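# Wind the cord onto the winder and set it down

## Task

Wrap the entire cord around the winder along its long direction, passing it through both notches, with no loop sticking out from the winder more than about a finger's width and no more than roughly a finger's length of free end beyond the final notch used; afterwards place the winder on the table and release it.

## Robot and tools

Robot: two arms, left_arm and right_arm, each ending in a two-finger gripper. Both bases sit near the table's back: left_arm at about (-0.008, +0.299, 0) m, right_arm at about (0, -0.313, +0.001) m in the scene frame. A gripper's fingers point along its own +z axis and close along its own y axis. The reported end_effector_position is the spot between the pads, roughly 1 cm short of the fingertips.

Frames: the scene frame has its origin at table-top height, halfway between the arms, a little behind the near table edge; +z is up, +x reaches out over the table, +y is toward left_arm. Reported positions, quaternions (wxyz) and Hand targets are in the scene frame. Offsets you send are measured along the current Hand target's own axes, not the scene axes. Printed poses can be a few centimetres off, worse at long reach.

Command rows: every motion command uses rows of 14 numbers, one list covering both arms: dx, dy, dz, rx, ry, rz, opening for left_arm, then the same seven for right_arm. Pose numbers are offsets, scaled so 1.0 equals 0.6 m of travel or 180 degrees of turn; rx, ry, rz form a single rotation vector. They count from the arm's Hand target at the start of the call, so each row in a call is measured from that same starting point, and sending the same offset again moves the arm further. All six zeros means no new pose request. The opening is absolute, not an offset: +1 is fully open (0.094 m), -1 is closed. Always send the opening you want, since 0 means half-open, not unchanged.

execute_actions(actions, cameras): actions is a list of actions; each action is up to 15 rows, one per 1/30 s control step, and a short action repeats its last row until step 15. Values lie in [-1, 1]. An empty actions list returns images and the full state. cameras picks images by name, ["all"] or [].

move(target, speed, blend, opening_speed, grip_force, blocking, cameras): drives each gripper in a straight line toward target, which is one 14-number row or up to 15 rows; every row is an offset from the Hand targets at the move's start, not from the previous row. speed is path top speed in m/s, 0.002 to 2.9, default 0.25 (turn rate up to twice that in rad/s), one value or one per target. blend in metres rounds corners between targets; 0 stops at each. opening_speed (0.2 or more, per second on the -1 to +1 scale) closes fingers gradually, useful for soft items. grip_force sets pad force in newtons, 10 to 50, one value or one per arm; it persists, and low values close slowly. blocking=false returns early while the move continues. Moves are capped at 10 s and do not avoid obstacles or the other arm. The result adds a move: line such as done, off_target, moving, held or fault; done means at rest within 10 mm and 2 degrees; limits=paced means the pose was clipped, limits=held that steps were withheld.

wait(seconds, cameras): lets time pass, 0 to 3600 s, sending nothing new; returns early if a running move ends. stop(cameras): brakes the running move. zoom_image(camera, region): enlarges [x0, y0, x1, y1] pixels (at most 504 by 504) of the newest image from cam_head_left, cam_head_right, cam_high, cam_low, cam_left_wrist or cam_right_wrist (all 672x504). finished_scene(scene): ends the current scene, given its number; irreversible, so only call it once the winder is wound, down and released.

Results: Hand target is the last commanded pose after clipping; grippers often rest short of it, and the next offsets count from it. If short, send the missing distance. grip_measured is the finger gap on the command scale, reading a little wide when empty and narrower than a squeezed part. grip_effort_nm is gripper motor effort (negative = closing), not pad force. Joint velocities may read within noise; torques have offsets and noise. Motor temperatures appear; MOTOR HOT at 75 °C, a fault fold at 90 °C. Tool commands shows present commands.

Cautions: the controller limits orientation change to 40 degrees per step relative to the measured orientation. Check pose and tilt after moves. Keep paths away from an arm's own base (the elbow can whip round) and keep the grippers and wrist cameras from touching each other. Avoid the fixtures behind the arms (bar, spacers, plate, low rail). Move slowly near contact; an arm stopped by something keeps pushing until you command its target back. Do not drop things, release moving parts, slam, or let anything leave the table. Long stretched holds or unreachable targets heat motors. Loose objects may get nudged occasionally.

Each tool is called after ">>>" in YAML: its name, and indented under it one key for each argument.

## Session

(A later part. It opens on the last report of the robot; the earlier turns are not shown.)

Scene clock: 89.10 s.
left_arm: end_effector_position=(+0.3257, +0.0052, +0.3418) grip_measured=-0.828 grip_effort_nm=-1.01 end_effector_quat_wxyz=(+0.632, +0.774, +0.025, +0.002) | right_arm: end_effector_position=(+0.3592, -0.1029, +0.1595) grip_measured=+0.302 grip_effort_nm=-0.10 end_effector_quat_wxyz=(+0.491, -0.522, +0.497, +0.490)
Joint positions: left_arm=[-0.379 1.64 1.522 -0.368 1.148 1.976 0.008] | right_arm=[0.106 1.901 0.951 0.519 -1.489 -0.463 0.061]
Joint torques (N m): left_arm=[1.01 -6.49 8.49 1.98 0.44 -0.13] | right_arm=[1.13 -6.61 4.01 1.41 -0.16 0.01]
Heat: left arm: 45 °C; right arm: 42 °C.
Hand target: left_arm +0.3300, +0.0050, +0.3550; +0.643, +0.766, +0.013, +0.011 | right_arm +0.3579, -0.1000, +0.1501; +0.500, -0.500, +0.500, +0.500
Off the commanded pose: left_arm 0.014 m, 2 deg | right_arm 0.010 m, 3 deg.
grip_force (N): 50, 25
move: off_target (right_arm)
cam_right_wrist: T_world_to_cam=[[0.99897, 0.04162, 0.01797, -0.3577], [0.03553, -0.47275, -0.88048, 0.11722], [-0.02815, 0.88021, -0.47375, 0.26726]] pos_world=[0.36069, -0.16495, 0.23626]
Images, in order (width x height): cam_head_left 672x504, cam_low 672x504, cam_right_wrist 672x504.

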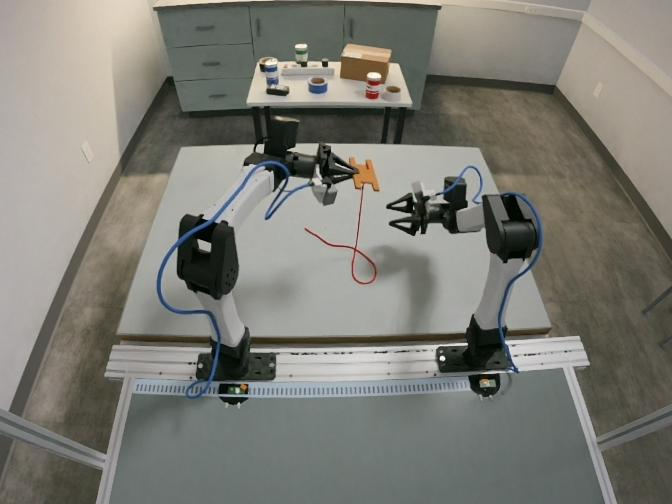

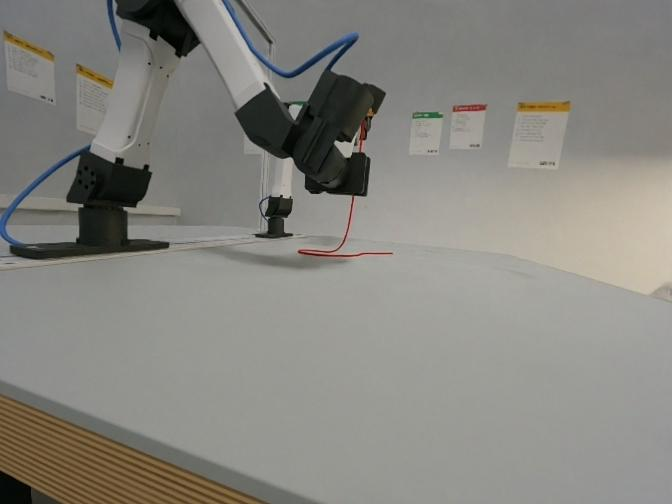

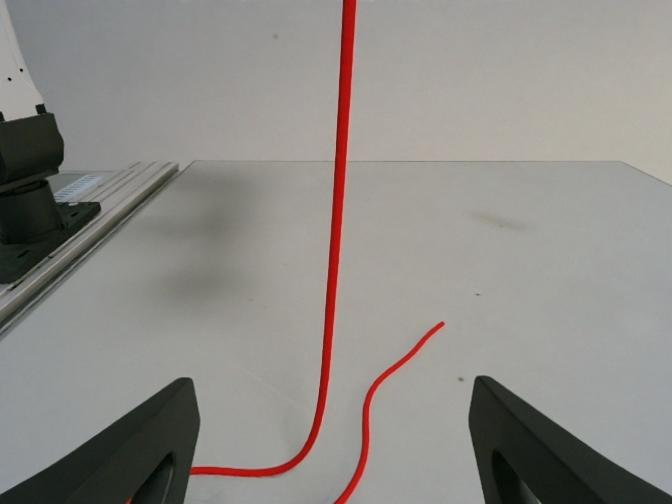

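>>> zoom_image:
  camera: "cam_right_wrist"
  region: [260, 180, 420, 300]

>>> zoom_image:
  camera: "cam_low"
  region: [290, 80, 410, 270]

Scaled by 3.150 from the camera's image (finer frame: 960x720).

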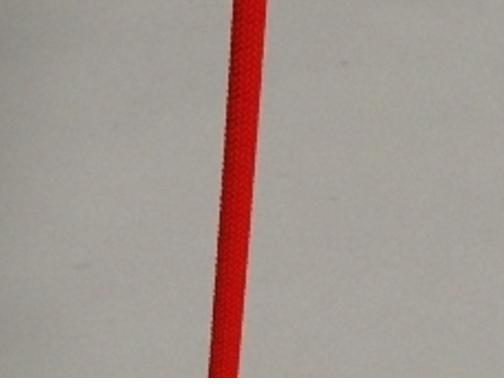

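Scaled by 2.653 from the camera's image (finer frame: 960x720).

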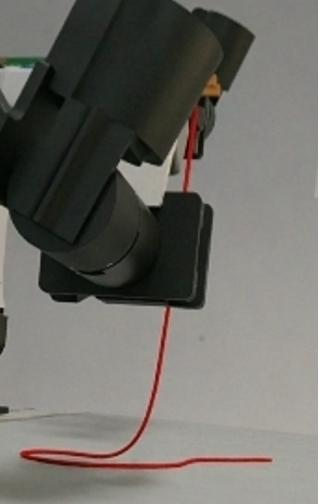

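>>> move:
  target: [0,0,0,0,0,0,-0.95, 0,0,0.1633,0,0,0,0.3]
  speed: 0.15
  cameras: ["cam_right_wrist","cam_head_left","cam_head_right"]

>>> zoom_image:
  camera: "cam_head_right"
  region: [330, 160, 450, 260]

Scene clock: 92.03 s.
left_arm: end_effector_position=(+0.3257, +0.0052, +0.3418) grip_measured=-0.828 grip_effort_nm=-1.00 end_effector_quat_wxyz=(+0.632, +0.774, +0.025, +0.002) | right_arm: end_effector_position=(+0.3580, -0.0056, +0.1550) grip_measured=+0.302 grip_effort_nm=-0.09 end_effector_quat_wxyz=(+0.502, -0.503, +0.497, +0.498)
Joint positions: left_arm=[-0.379 1.64 1.522 -0.368 1.148 1.976 0.008] | right_arm=[0.364 2.052 0.955 1.107 -1.216 -0.01 0.061]
Joint torques (N m): left_arm=[0.98 -6.48 8.47 1.99 0.44 -0.12] | right_arm=[1.05 -7.95 4.59 1.68 0.06 0.01]
Heat: left arm: 45 °C; right arm: 42 °C.
Hand target: left_arm +0.3300, +0.0050, +0.3550; +0.643, +0.766, +0.013, +0.011 | right_arm +0.3579, -0.0021, +0.1501; +0.500, -0.500, +0.500, +0.500
Off the commanded pose: left_arm 0.014 m, 2 deg | right_arm 0.006 m, 1 deg.
grip_force (N): 50, 25
move: done
cam_right_wrist: T_world_to_cam=[[0.99983, 0.01795, 0.0036, -0.3587], [0.01114, -0.44053, -0.89767, 0.17088], [-0.01453, 0.89756, -0.44066, 0.1695]] pos_world=[0.3592, -0.07041, 0.22937]
Images, in order (width x height): cam_head_left 672x504, cam_head_right 672x504, cam_right_wrist 672x504.

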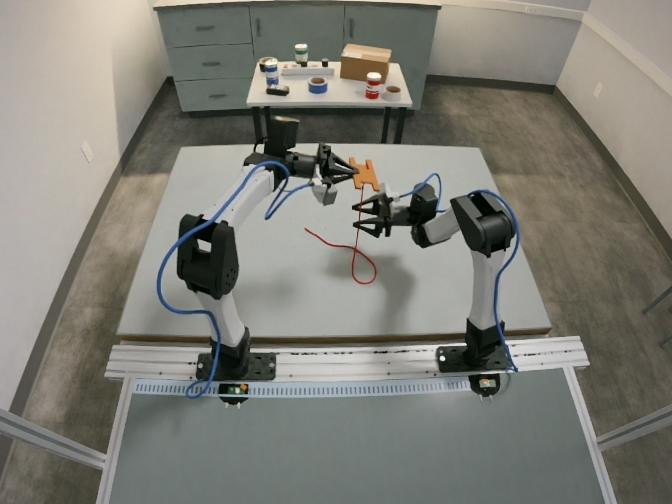

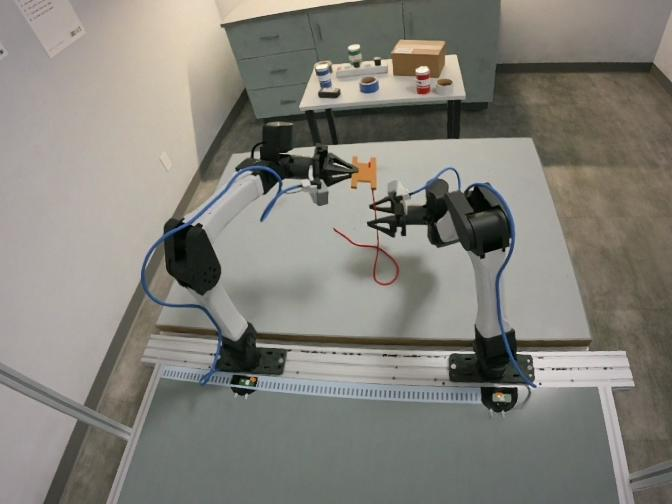

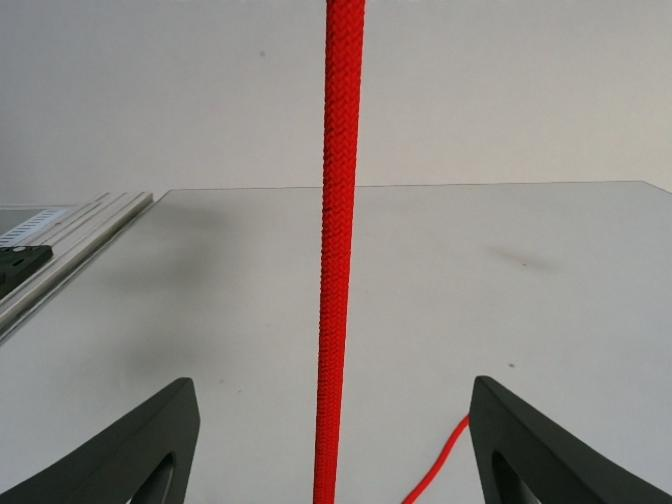

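Scaled by 4.200 from the camera's image (finer frame: 960x720).

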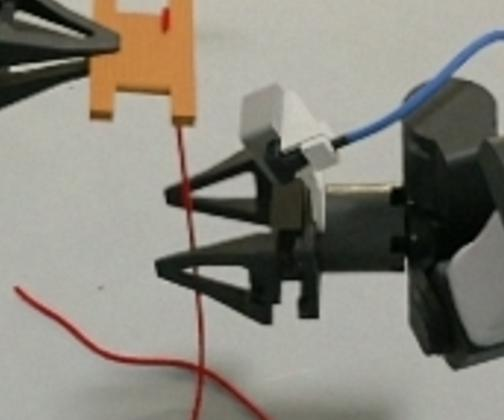

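>>> move:
  target: [0,0,0,0,0,0,-0.95, 0,0,0,0,0,0,-0.86]
  grip_force: [50, 25]
  opening_speed: 1.0
  cameras: ["cam_right_wrist"]

>>> zoom_image:
  camera: "cam_right_wrist"
  region: [250, 300, 430, 504]

Scene clock: 96.10 s.
left_arm: end_effector_position=(+0.3257, +0.0052, +0.3418) grip_measured=-0.828 grip_effort_nm=-1.01 end_effector_quat_wxyz=(+0.632, +0.774, +0.025, +0.002) | right_arm: end_effector_position=(+0.3581, -0.0056, +0.1551) grip_measured=-0.859 grip_effort_nm=-0.10 end_effector_quat_wxyz=(+0.503, -0.503, +0.497, +0.498)
Joint positions: left_arm=[-0.379 1.64 1.522 -0.368 1.148 1.976 0.008] | right_arm=[0.364 2.053 0.955 1.108 -1.215 -0.009 0.007]
Joint torques (N m): left_arm=[0.95 -6.43 8.46 1.98 0.44 -0.12] | right_arm=[1.1 -7.66 4.45 1.64 0.11 0.08]
Heat: left arm: 46 °C; right arm: 42 °C.
Hand target: left_arm +0.3300, +0.0050, +0.3550; +0.643, +0.766, +0.013, +0.011 | right_arm +0.3579, -0.0021, +0.1501; +0.500, -0.500, +0.500, +0.500
Off the commanded pose: left_arm 0.014 m, 2 deg | right_arm 0.006 m, 1 deg.
grip_force (N): 50, 25
move: done
cam_right_wrist: T_world_to_cam=[[0.99984, 0.01755, 0.00347, -0.3588], [0.01084, -0.44002, -0.89792, 0.17108], [-0.01424, 0.89782, -0.44013, 0.16929]] pos_world=[0.3593, -0.07042, 0.22937]

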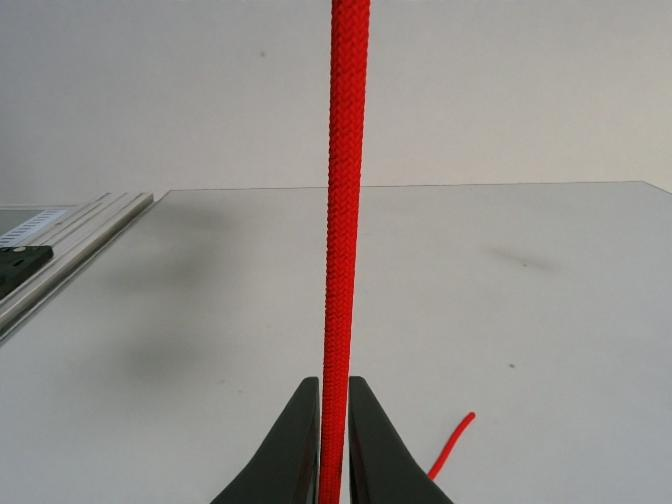

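Scaled by 2.471 from the camera's image (finer frame: 960x720).

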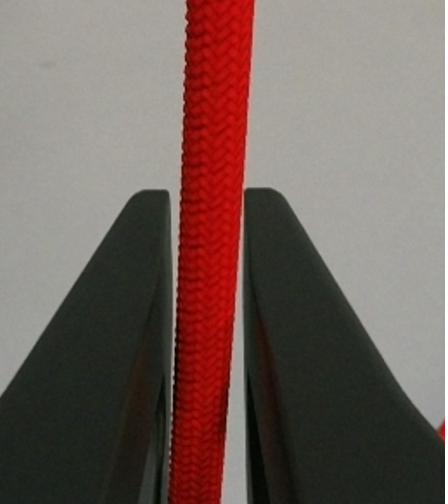

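>>> move:
  target: [0,0.082,-0.0145,0,0,0,-0.95, 0.05,0,-0.0167,0,0,0,-0.86]
  speed: 0.1
  cameras: ["cam_right_wrist","cam_head_right","cam_low"]

>>> zoom_image:
  camera: "cam_head_right"
  region: [330, 150, 450, 260]

>>> zoom_image:
  camera: "cam_low"
  region: [270, 60, 420, 270]

Scene clock: 101.00 s.
left_arm: end_effector_position=(+0.3281, +0.0033, +0.3970) grip_measured=-0.828 grip_effort_nm=-1.01 end_effector_quat_wxyz=(+0.639, +0.769, +0.022, +0.007) | right_arm: end_effector_position=(+0.3591, -0.0095, +0.1277) grip_measured=-0.859 grip_effort_nm=-0.10 end_effector_quat_wxyz=(+0.505, -0.503, +0.495, +0.496)
Joint positions: left_arm=[-0.379 1.688 1.775 -0.529 1.152 1.945 0.008] | right_arm=[0.354 2.143 0.939 1.221 -1.224 -0.009 0.007]
Joint torques (N m): left_arm=[1.09 -6.37 8.54 1.65 0.41 0.12] | right_arm=[-0.23 -7.97 3.23 1.65 -0.06 0]
Heat: left arm: 46 °C; right arm: 42 °C.
Hand target: left_arm +0.3300, +0.0049, +0.4049; +0.643, +0.766, +0.013, +0.011 | right_arm +0.3579, -0.0121, +0.1201; +0.500, -0.500, +0.500, +0.500
Off the commanded pose: left_arm 0.008 m, 1 deg | right_arm 0.008 m, 1 deg.
grip_force (N): 50, 25
move: done
cam_right_wrist: T_world_to_cam=[[0.99982, 0.016, 0.01001, -0.36044], [0.01601, -0.43808, -0.89879, 0.14313], [-0.01, 0.89879, -0.43826, 0.1591]] pos_world=[0.35968, -0.07453, 0.20197]
Images, in order (width x height): cam_head_right 672x504, cam_low 672x504, cam_right_wrist 672x504.

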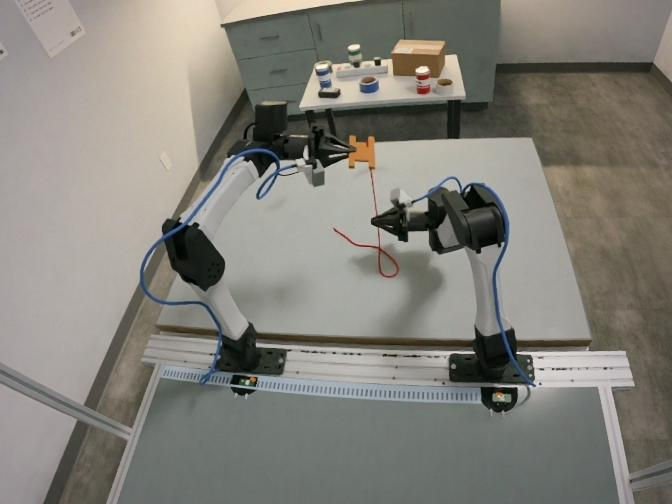

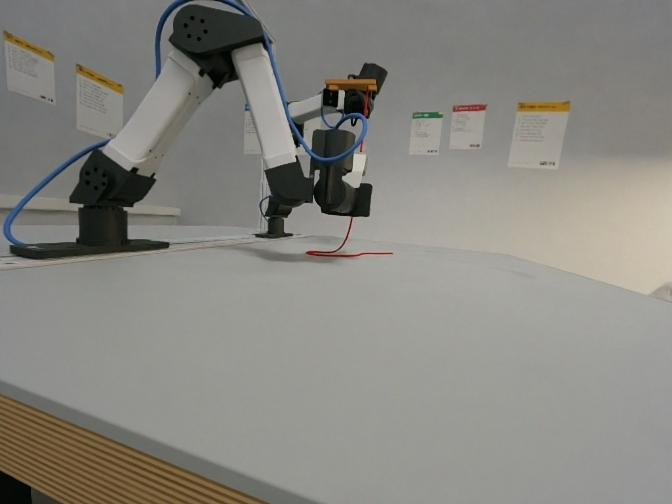

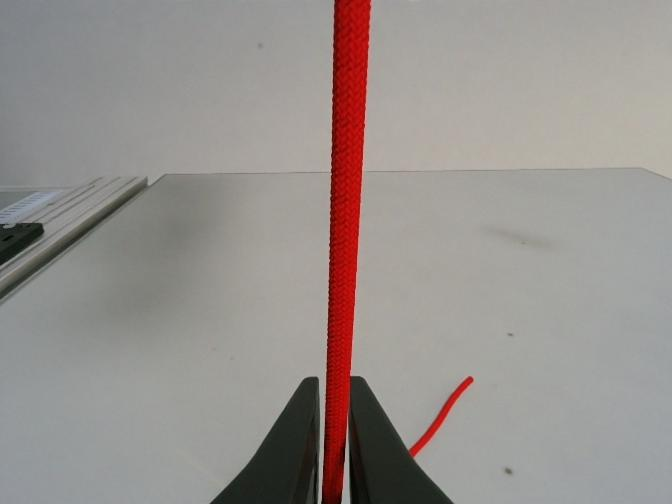

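Scaled by 4.200 from the camera's image (finer frame: 960x720).

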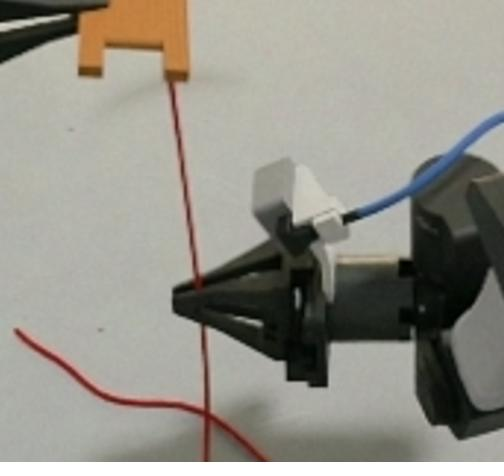

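Scaled by 2.400 from the camera's image (finer frame: 960x720).

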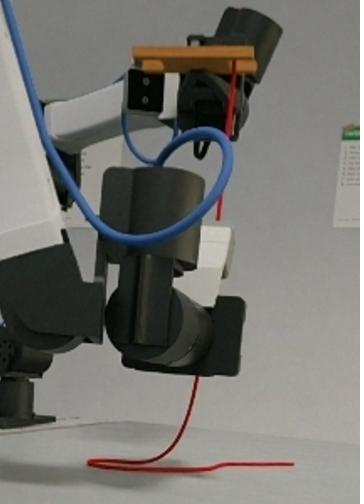

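>>> move:
  target: [0,0,0,0,0,0,-0.95, 0,0,0,0,0,0,-0.91]
  opening_speed: 0.3
  cameras: ["cam_right_wrist"]

>>> zoom_image:
  camera: "cam_right_wrist"
  region: [250, 300, 430, 504]

Scene clock: 101.83 s.
left_arm: end_effector_position=(+0.3280, +0.0033, +0.3968) grip_measured=-0.828 grip_effort_nm=-1.01 end_effector_quat_wxyz=(+0.639, +0.769, +0.022, +0.006) | right_arm: end_effector_position=(+0.3591, -0.0095, +0.1278) grip_measured=-0.908 grip_effort_nm=-0.10 end_effector_quat_wxyz=(+0.505, -0.503, +0.495, +0.496)
Joint positions: left_arm=[-0.379 1.688 1.775 -0.531 1.152 1.946 0.008] | right_arm=[0.354 2.143 0.939 1.221 -1.224 -0.009 0.004]
Joint torques (N m): left_arm=[1.07 -6.32 8.61 1.61 0.4 0.11] | right_arm=[-0.17 -8.03 3.26 1.67 -0.06 0.03]
Heat: left arm: 46 °C; right arm: 42 °C.
Hand target: left_arm +0.3301, +0.0049, +0.4049; +0.643, +0.766, +0.013, +0.011 | right_arm +0.3579, -0.0121, +0.1201; +0.500, -0.500, +0.500, +0.500
Off the commanded pose: left_arm 0.009 m, 1 deg | right_arm 0.008 m, 1 deg.
grip_force (N): 50, 25
move: done
cam_right_wrist: T_world_to_cam=[[0.99982, 0.01604, 0.01032, -0.3605], [0.01631, -0.43788, -0.89888, 0.14305], [-0.0099, 0.89889, -0.43806, 0.15903]] pos_world=[0.35967, -0.07453, 0.20197]

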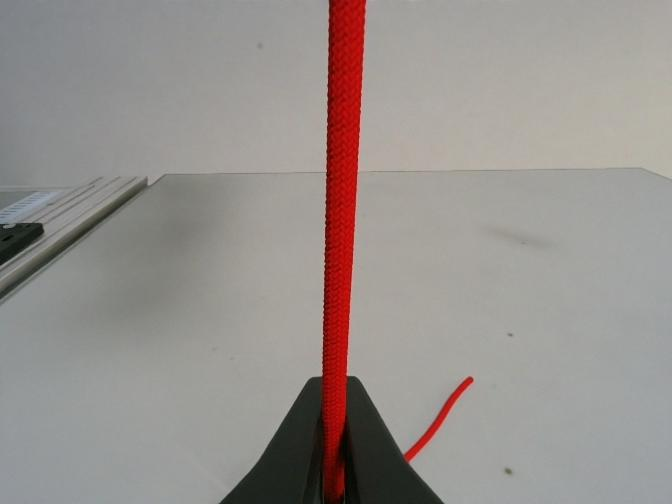

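Scaled by 2.471 from the camera's image (finer frame: 960x720).

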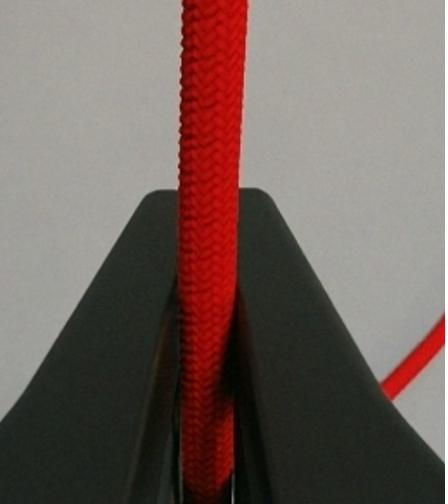

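>>> move:
  target: [0,0,0,0,0,0,-0.95, 0,0,0,0,0,0,-0.935]
  opening_speed: 0.3

>>> move:
  target: [0,0,0,0,0,0,-0.95, 0,0,0,0,0,0,-0.95]
  opening_speed: 0.3

Scene clock: 102.50 s.
left_arm: end_effector_position=(+0.3280, +0.0033, +0.3967) grip_measured=-0.828 grip_effort_nm=-1.01 end_effector_quat_wxyz=(+0.639, +0.769, +0.022, +0.006) | right_arm: end_effector_position=(+0.3591, -0.0095, +0.1278) grip_measured=-0.929 grip_effort_nm=-0.33 end_effector_quat_wxyz=(+0.505, -0.503, +0.495, +0.496)
Joint positions: left_arm=[-0.379 1.688 1.775 -0.531 1.152 1.947 0.008] | right_arm=[0.354 2.143 0.939 1.221 -1.224 -0.009 0.003]
Joint torques (N m): left_arm=[1.07 -6.34 8.59 1.59 0.41 0.11] | right_arm=[-0.13 -8.01 3.34 1.67 -0.1 0.02]
Heat: left arm: 46 °C; right arm: 42 °C.
Hand target: left_arm +0.3300, +0.0049, +0.4049; +0.643, +0.766, +0.013, +0.011 | right_arm +0.3579, -0.0121, +0.1201; +0.500, -0.500, +0.500, +0.500
Off the commanded pose: left_arm 0.009 m, 1 deg | right_arm 0.008 m, 1 deg.
grip_force (N): 50, 25
move: done

Scene clock: 103.00 s.
left_arm: end_effector_position=(+0.3280, +0.0033, +0.3967) grip_measured=-0.828 grip_effort_nm=-1.01 end_effector_quat_wxyz=(+0.639, +0.769, +0.022, +0.006) | right_arm: end_effector_position=(+0.3591, -0.0095, +0.1278) grip_measured=-0.942 grip_effort_nm=-0.58 end_effector_quat_wxyz=(+0.505, -0.503, +0.495, +0.496)
Joint positions: left_arm=[-0.379 1.688 1.775 -0.531 1.152 1.947 0.008] | right_arm=[0.354 2.143 0.939 1.221 -1.224 -0.009 0.003]
Joint torques (N m): left_arm=[1.11 -6.27 8.61 1.61 0.41 0.12] | right_arm=[-0.16 -8.03 3.33 1.67 -0.08 0.06]
Heat: left arm: 46 °C; right arm: 42 °C.
Hand target: left_arm +0.3300, +0.0049, +0.4049; +0.643, +0.766, +0.013, +0.011 | right_arm +0.3579, -0.0121, +0.1201; +0.500, -0.500, +0.500, +0.500
Off the commanded pose: left_arm 0.009 m, 1 deg | right_arm 0.008 m, 1 deg.
grip_force (N): 50, 25
move: done

>>> move:
  target:
    - [0,0,0,0,0,0,-0.95, -0.1132,0.1612,-0.0088,0,0,0,-0.925]
    - [0,0,0,0,0,0,-0.95, -0.252,0.2787,-0.0115,0,0,0,-0.925]
    - [0,0,0,0,0,0,-0.95, -0.4383,0.3275,-0.0228,0,0,0,-0.925]
  speed: 0.15
  blend: [0.03, 0.03, 0]
  cameras: ["cam_right_wrist","cam_head_right","cam_head_left","cam_low","cam_left_wrist"]

Scene clock: 108.10 s.
left_arm: end_effector_position=(+0.3283, +0.0032, +0.3940) grip_measured=-0.828 grip_effort_nm=-1.00 end_effector_quat_wxyz=(+0.637, +0.771, +0.026, +0.001) | right_arm: end_effector_position=(+0.1619, -0.0271, +0.3750) grip_measured=-0.924 grip_effort_nm=-0.07 end_effector_quat_wxyz=(+0.492, -0.496, +0.507, +0.505)
Joint positions: left_arm=[-0.379 1.692 1.777 -0.544 1.153 1.948 0.008] | right_arm=[0.614 0.976 0.915 0.056 -0.966 0.012 0.004]
Joint torques (N m): left_arm=[1.1 -6.8 8.51 1.7 0.42 0.11] | right_arm=[0.87 -1.52 7.76 1.59 0.08 -0.18]
Heat: left arm: 46 °C; right arm: 42 °C.
Hand target: left_arm +0.3299, +0.0050, +0.4051; +0.643, +0.766, +0.013, +0.011 | right_arm +0.1612, -0.0259, +0.3829; +0.500, -0.500, +0.500, +0.500
Off the commanded pose: left_arm 0.011 m, 2 deg | right_arm 0.008 m, 1 deg.
grip_force (N): 50, 25
move: done
cam_left_wrist: T_world_to_cam=[[-0.06592, 0.19812, -0.97796, 0.40576], [0.90209, 0.43074, 0.02645, -0.26835], [0.42649, -0.88046, -0.20711, 0.03065]] pos_world=[0.25575, 0.06219, 0.41026]
cam_right_wrist: T_world_to_cam=[[0.99937, 0.01822, -0.03058, -0.15011], [-0.01925, -0.44584, -0.8949, 0.36488], [-0.02994, 0.89493, -0.44521, 0.28707]] pos_world=[0.16564, -0.09149, 0.44975]
Images, in order (width x height): cam_head_left 672x504, cam_head_right 672x504, cam_low 672x504, cam_left_wrist 672x504, cam_right_wrist 672x504.

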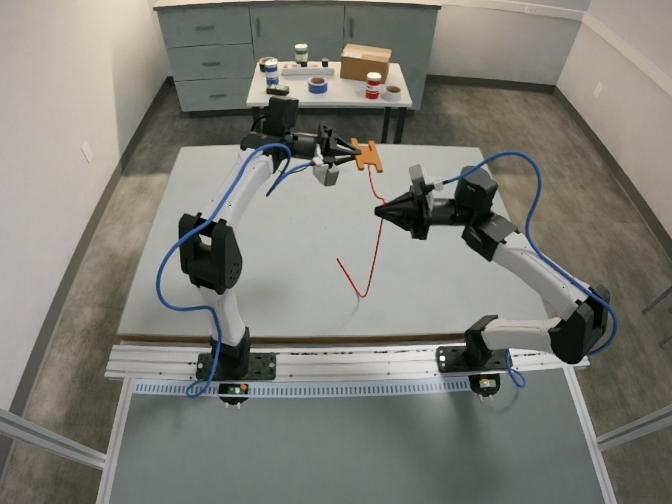

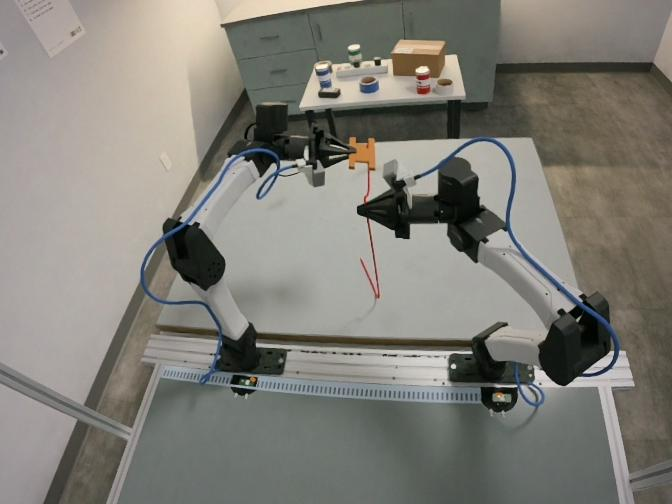

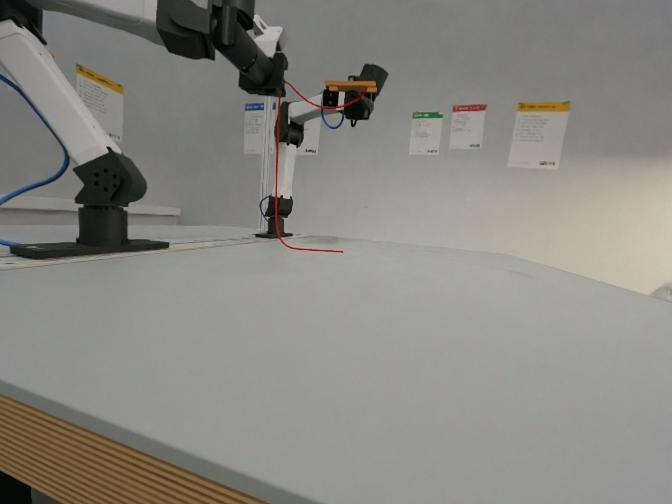

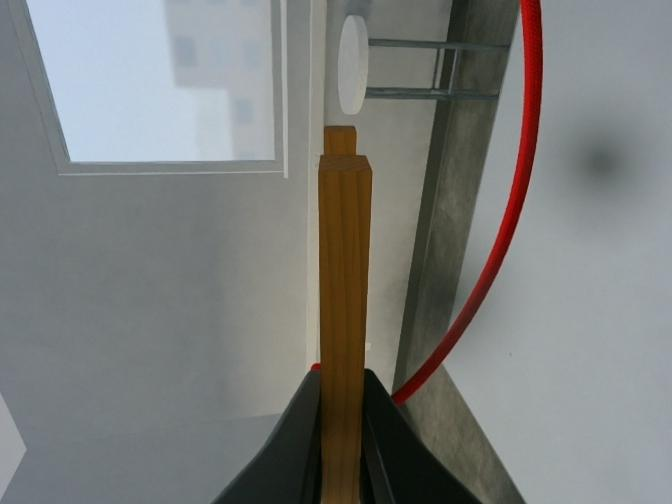

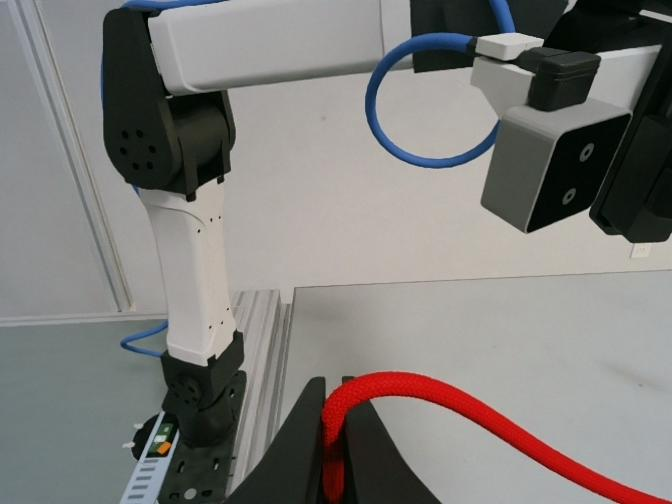

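>>> zoom_image:
  camera: "cam_low"
  region: [240, 40, 420, 170]

>>> zoom_image:
  camera: "cam_head_right"
  region: [300, 110, 450, 260]

Scaled by 2.800 from the camera's image (finer frame: 960x720).

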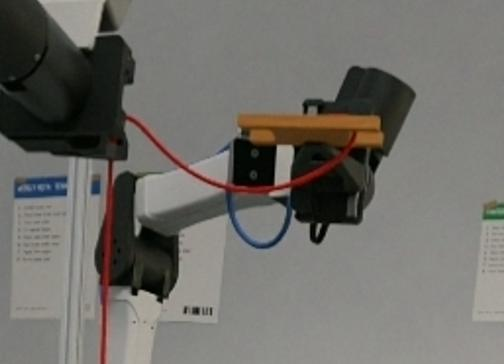

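Scaled by 3.360 from the camera's image (finer frame: 960x720).

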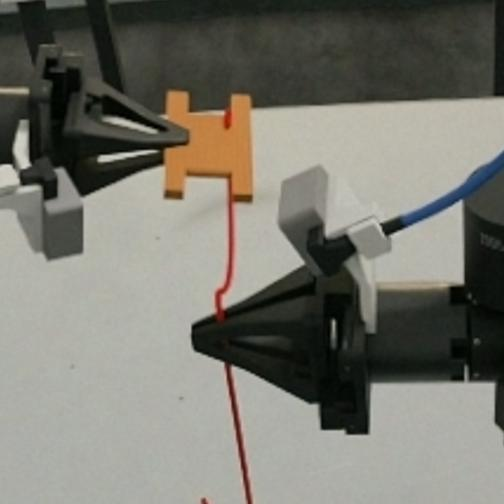

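>>> move:
  target:
    - [0,0,0,0,0,0,-0.95, -0.0783,-0.0007,0.0095,0,0,0,-0.928]
    - [0,0,0,0,0,0,-0.95, -0.1915,-0.0377,-0.0143,0,0,0,-0.928]
  speed: 0.15
  blend: [0.03, 0]
  cameras: ["cam_right_wrist","cam_head_right","cam_low","cam_left_wrist"]

>>> zoom_image:
  camera: "cam_low"
  region: [240, 20, 420, 150]

>>> zoom_image:
  camera: "cam_head_right"
  region: [300, 110, 450, 260]

Scene clock: 110.80 s.
left_arm: end_effector_position=(+0.3264, +0.0030, +0.3964) grip_measured=-0.828 grip_effort_nm=-1.00 end_effector_quat_wxyz=(+0.639, +0.769, +0.021, -0.001) | right_arm: end_effector_position=(+0.1855, -0.0329, +0.4915) grip_measured=-0.924 grip_effort_nm=-0.23 end_effector_quat_wxyz=(+0.495, -0.494, +0.508, +0.503)
Joint positions: left_arm=[-0.379 1.692 1.781 -0.544 1.164 1.948 0.008] | right_arm=[0.532 1.19 1.513 -0.326 -1.04 0.013 0.004]
Joint torques (N m): left_arm=[1.13 -6.74 8.29 1.69 0.3 0.11] | right_arm=[-0.18 -2 7.1 1.56 -0.17 -0.2]
Heat: left arm: 46 °C; right arm: 42 °C.
Hand target: left_arm +0.3299, +0.0050, +0.4051; +0.643, +0.766, +0.013, +0.011 | right_arm +0.1840, -0.0344, +0.4977; +0.500, -0.500, +0.500, +0.500
Off the commanded pose: left_arm 0.010 m, 2 deg | right_arm 0.007 m, 1 deg.
grip_force (N): 50, 25
move: done; blend cut to 0.0237 m at target 1
cam_left_wrist: T_world_to_cam=[[-0.06138, 0.19291, -0.97929, 0.40712], [0.90632, 0.42177, 0.02628, -0.26795], [0.41811, -0.88594, -0.20073, 0.03207]] pos_world=[0.25444, 0.06289, 0.41217]
cam_right_wrist: T_world_to_cam=[[0.9995, 0.01058, -0.02992, -0.17066], [-0.02211, -0.44427, -0.89562, 0.46786], [-0.02276, 0.89583, -0.44381, 0.34277]] pos_world=[0.18872, -0.0974, 0.56605]
Images, in order (width x height): cam_head_right 672x504, cam_low 672x504, cam_left_wrist 672x504, cam_right_wrist 672x504.

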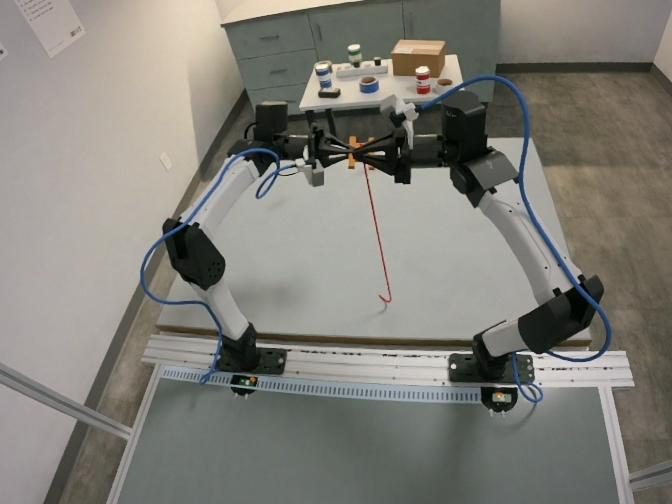

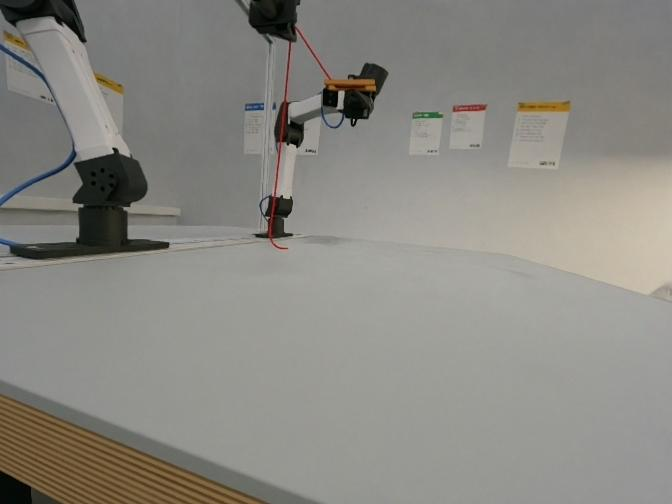

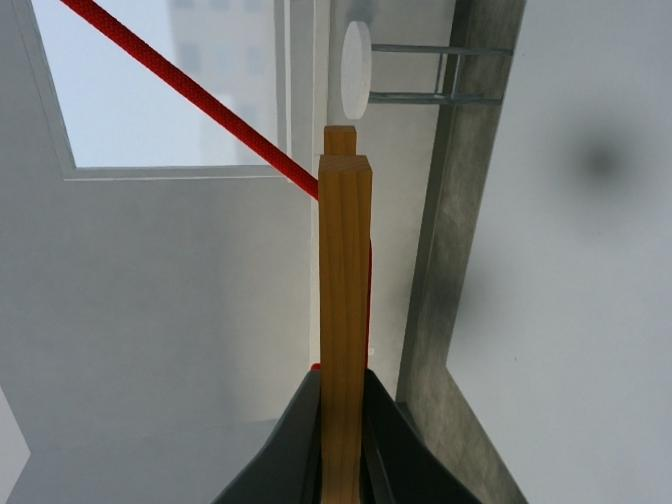

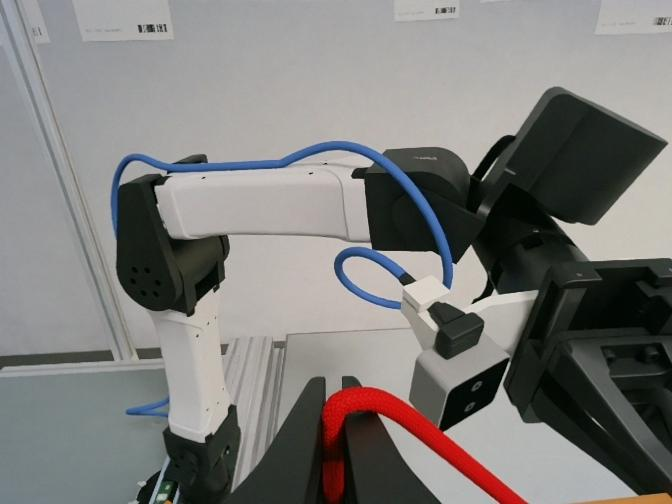

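Scaled by 2.800 from the camera's image (finer frame: 960x720).

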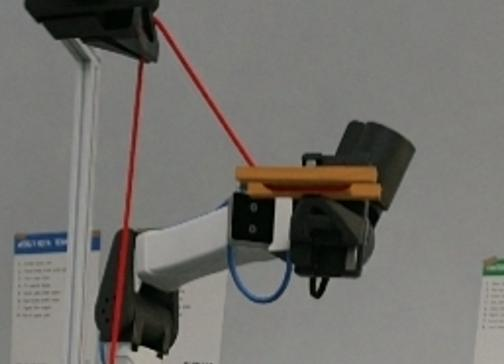

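Scaled by 3.360 from the camera's image (finer frame: 960x720).

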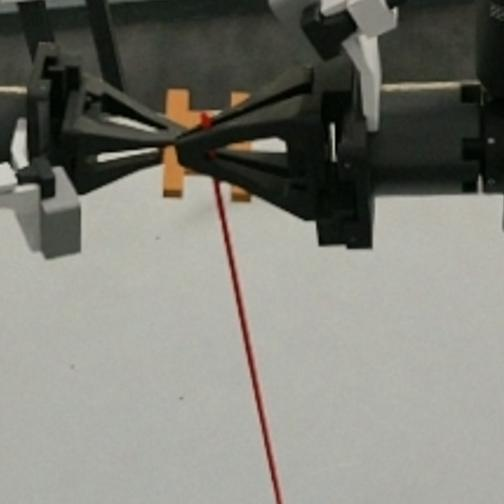

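>>> move:
  target:
    - [0,0,0,0,0,0,-0.95, -0.0132,-0.1757,-0.069,0,0,0,-0.928]
    - [0,0,0,0,0,0,-0.95, 0.039,-0.3357,-0.0098,0,0,0,-0.928]
  speed: 0.15
  blend: [0.03, 0]
  cameras: ["cam_right_wrist","cam_head_right","cam_low","cam_left_wrist"]

>>> zoom_image:
  camera: "cam_low"
  region: [260, 0, 440, 150]

>>> zoom_image:
  camera: "cam_head_right"
  region: [300, 80, 450, 230]

Scene clock: 113.80 s.
left_arm: end_effector_position=(+0.3264, +0.0030, +0.3964) grip_measured=-0.828 grip_effort_nm=-1.01 end_effector_quat_wxyz=(+0.639, +0.769, +0.021, -0.001) | right_arm: end_effector_position=(+0.3825, -0.0434, +0.4747) grip_measured=-0.924 grip_effort_nm=-0.23 end_effector_quat_wxyz=(+0.501, -0.499, +0.500, +0.500)
Joint positions: left_arm=[-0.379 1.692 1.781 -0.544 1.164 1.949 0.008] | right_arm=[0.251 1.83 2.027 -0.176 -1.325 0.013 0.004]
Joint torques (N m): left_arm=[1.11 -6.78 8.29 1.69 0.29 0.12] | right_arm=[0.79 -6.91 6.97 1.35 0.06 -0.12]
Heat: left arm: 47 °C; right arm: 42 °C.
Hand target: left_arm +0.3299, +0.0050, +0.4051; +0.643, +0.766, +0.013, +0.011 | right_arm +0.3853, -0.0400, +0.4745; +0.500, -0.500, +0.500, +0.500
Off the commanded pose: left_arm 0.010 m, 2 deg | right_arm 0.004 m, 0 deg.
grip_force (N): 50, 25
move: done
cam_left_wrist: T_world_to_cam=[[-0.06102, 0.19288, -0.97932, 0.40704], [0.90634, 0.42172, 0.02659, -0.26808], [0.41813, -0.88597, -0.20055, 0.03199]] pos_world=[0.25444, 0.06289, 0.41217]
cam_right_wrist: T_world_to_cam=[[0.99986, 0.01496, -0.00791, -0.37832], [-0.00054, -0.43886, -0.89855, 0.44594], [-0.01692, 0.89843, -0.43879, 0.3447]] pos_world=[0.38434, -0.10832, 0.54896]
Images, in order (width x height): cam_head_right 672x504, cam_low 672x504, cam_left_wrist 672x504, cam_right_wrist 672x504.

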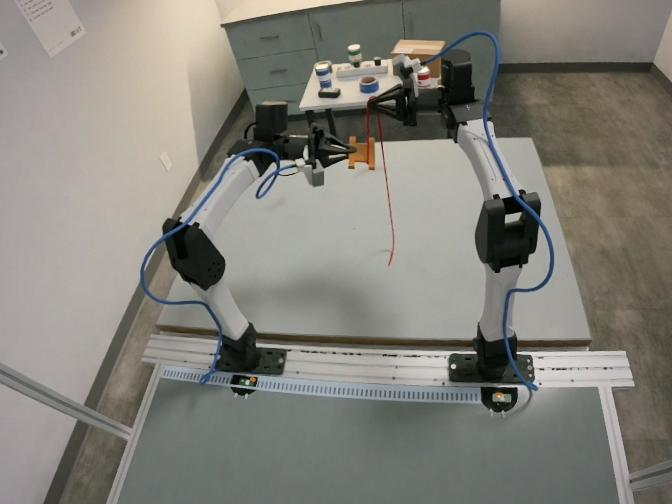

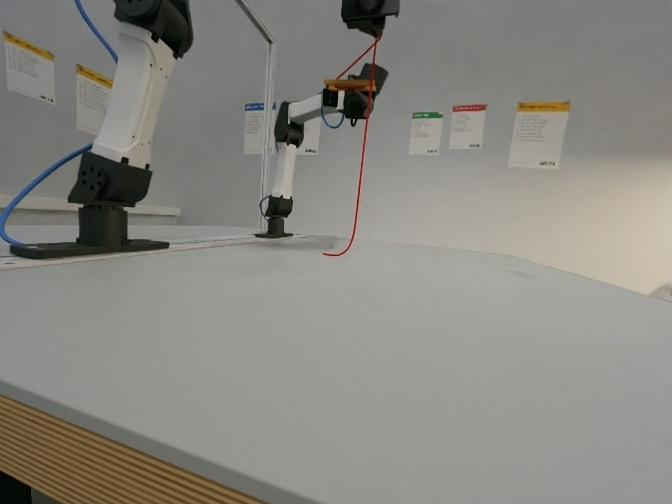

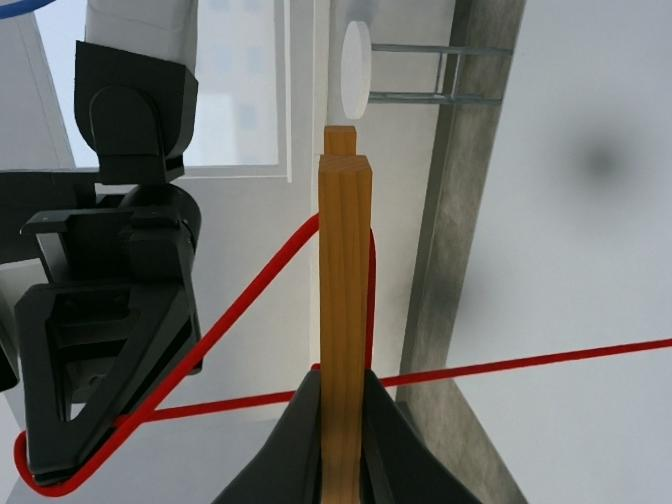

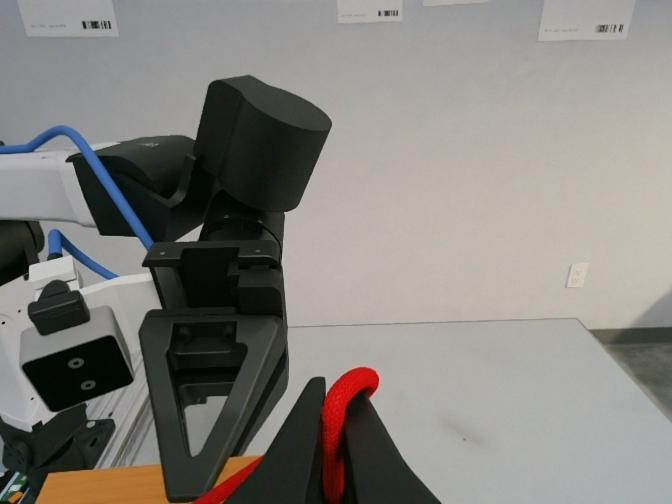

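Scaled by 2.800 from the camera's image (finer frame: 960x720).

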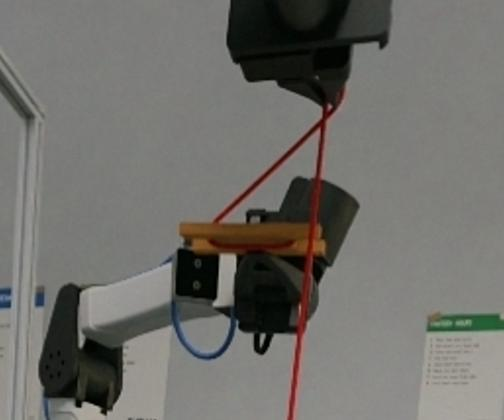

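Scaled by 3.360 from the camera's image (finer frame: 960x720).

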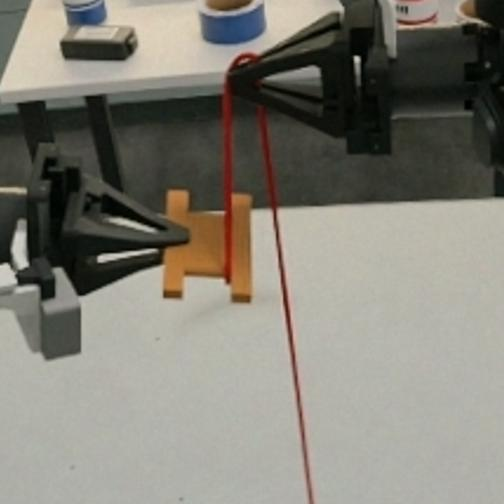

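>>> move:
  target:
    - [0,0,0,0,0,0,-0.95, 0.1013,-0.049,0.0702,0,0,0,-0.920]
    - [0,0,0,0,0,0,-0.95, 0.1912,-0.0383,0.0873,0,0,0,-0.920]
  speed: 0.12
  blend: [0.02, 0]
  cameras: ["cam_right_wrist","cam_head_right","cam_low","cam_left_wrist"]

>>> zoom_image:
  camera: "cam_low"
  region: [260, 20, 440, 170]

>>> zoom_image:
  camera: "cam_head_right"
  region: [300, 80, 450, 230]

Scene clock: 117.10 s.
left_arm: end_effector_position=(+0.3264, +0.0030, +0.3964) grip_measured=-0.828 grip_effort_nm=-1.01 end_effector_quat_wxyz=(+0.639, +0.769, +0.021, -0.001) | right_arm: end_effector_position=(+0.4098, +0.0099, +0.3612) grip_measured=-0.920 grip_effort_nm=-0.01 end_effector_quat_wxyz=(+0.500, -0.502, +0.500, +0.499)
Joint positions: left_arm=[-0.379 1.692 1.781 -0.544 1.164 1.949 0.008] | right_arm=[0.355 1.908 1.675 0.234 -1.225 -0.009 0.004]
Joint torques (N m): left_arm=[1.13 -6.76 8.25 1.69 0.3 0.11] | right_arm=[0.98 -10.18 5 1.62 0.1 0.04]
Heat: left arm: 47 °C; right arm: 42 °C.
Hand target: left_arm +0.3299, +0.0050, +0.4051; +0.643, +0.766, +0.013, +0.011 | right_arm +0.4083, +0.0123, +0.3597; +0.500, -0.500, +0.500, +0.500
Off the commanded pose: left_arm 0.010 m, 2 deg | right_arm 0.003 m, 0 deg.
grip_force (N): 50, 25
move: done
cam_left_wrist: T_world_to_cam=[[-0.06102, 0.19288, -0.97932, 0.40704], [0.90634, 0.42172, 0.02659, -0.26808], [0.41813, -0.88597, -0.20055, 0.03199]] pos_world=[0.25444, 0.06289, 0.41217]
cam_right_wrist: T_world_to_cam=[[0.99981, 0.01909, -0.00444, -0.40858], [0.00447, -0.44282, -0.8966, 0.36465], [-0.01908, 0.89641, -0.44282, 0.24986]] pos_world=[0.41164, -0.0547, 0.43577]
Images, in order (width x height): cam_head_right 672x504, cam_low 672x504, cam_left_wrist 672x504, cam_right_wrist 672x504.

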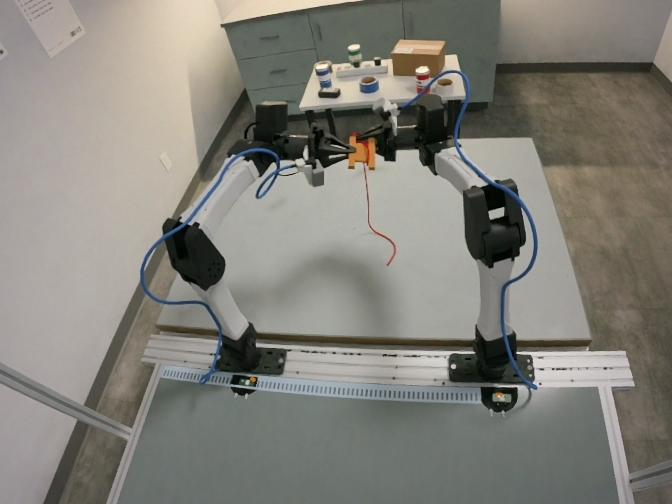

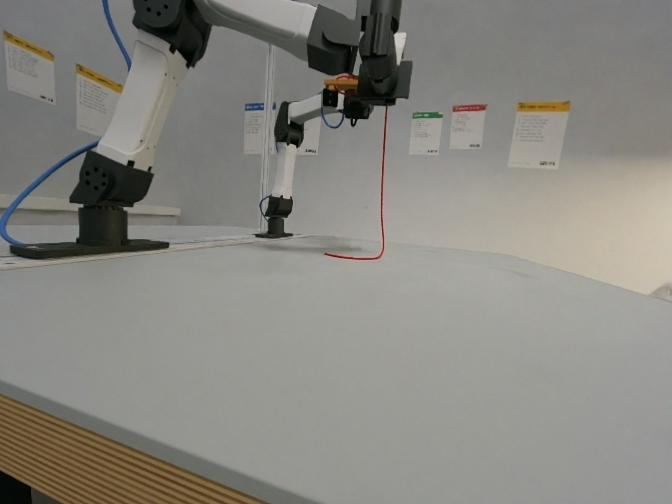

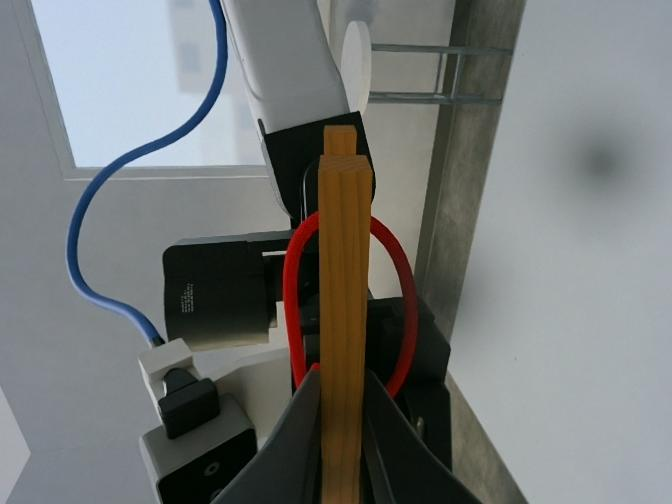

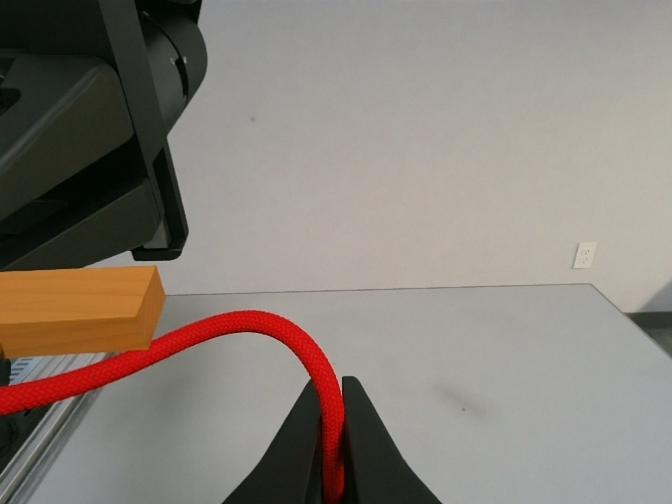

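Scaled by 2.800 from the camera's image (finer frame: 960x720).

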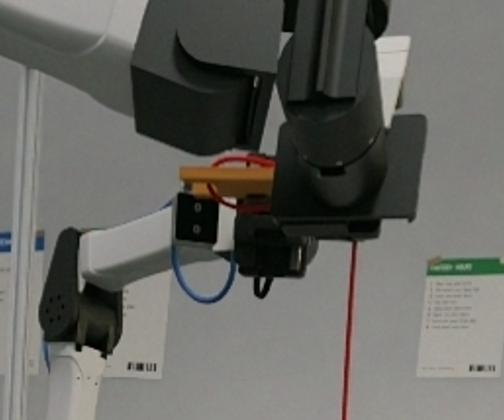

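Scaled by 3.360 from the camera's image (finer frame: 960x720).

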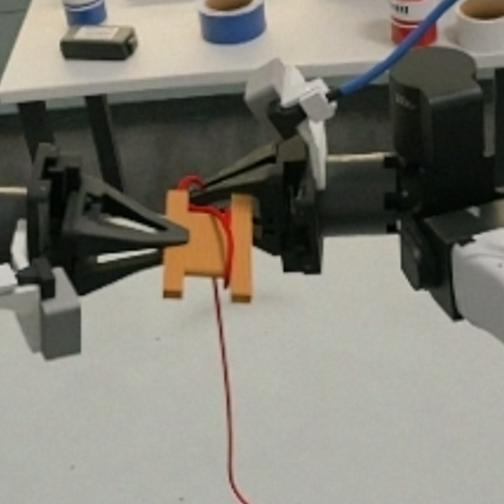

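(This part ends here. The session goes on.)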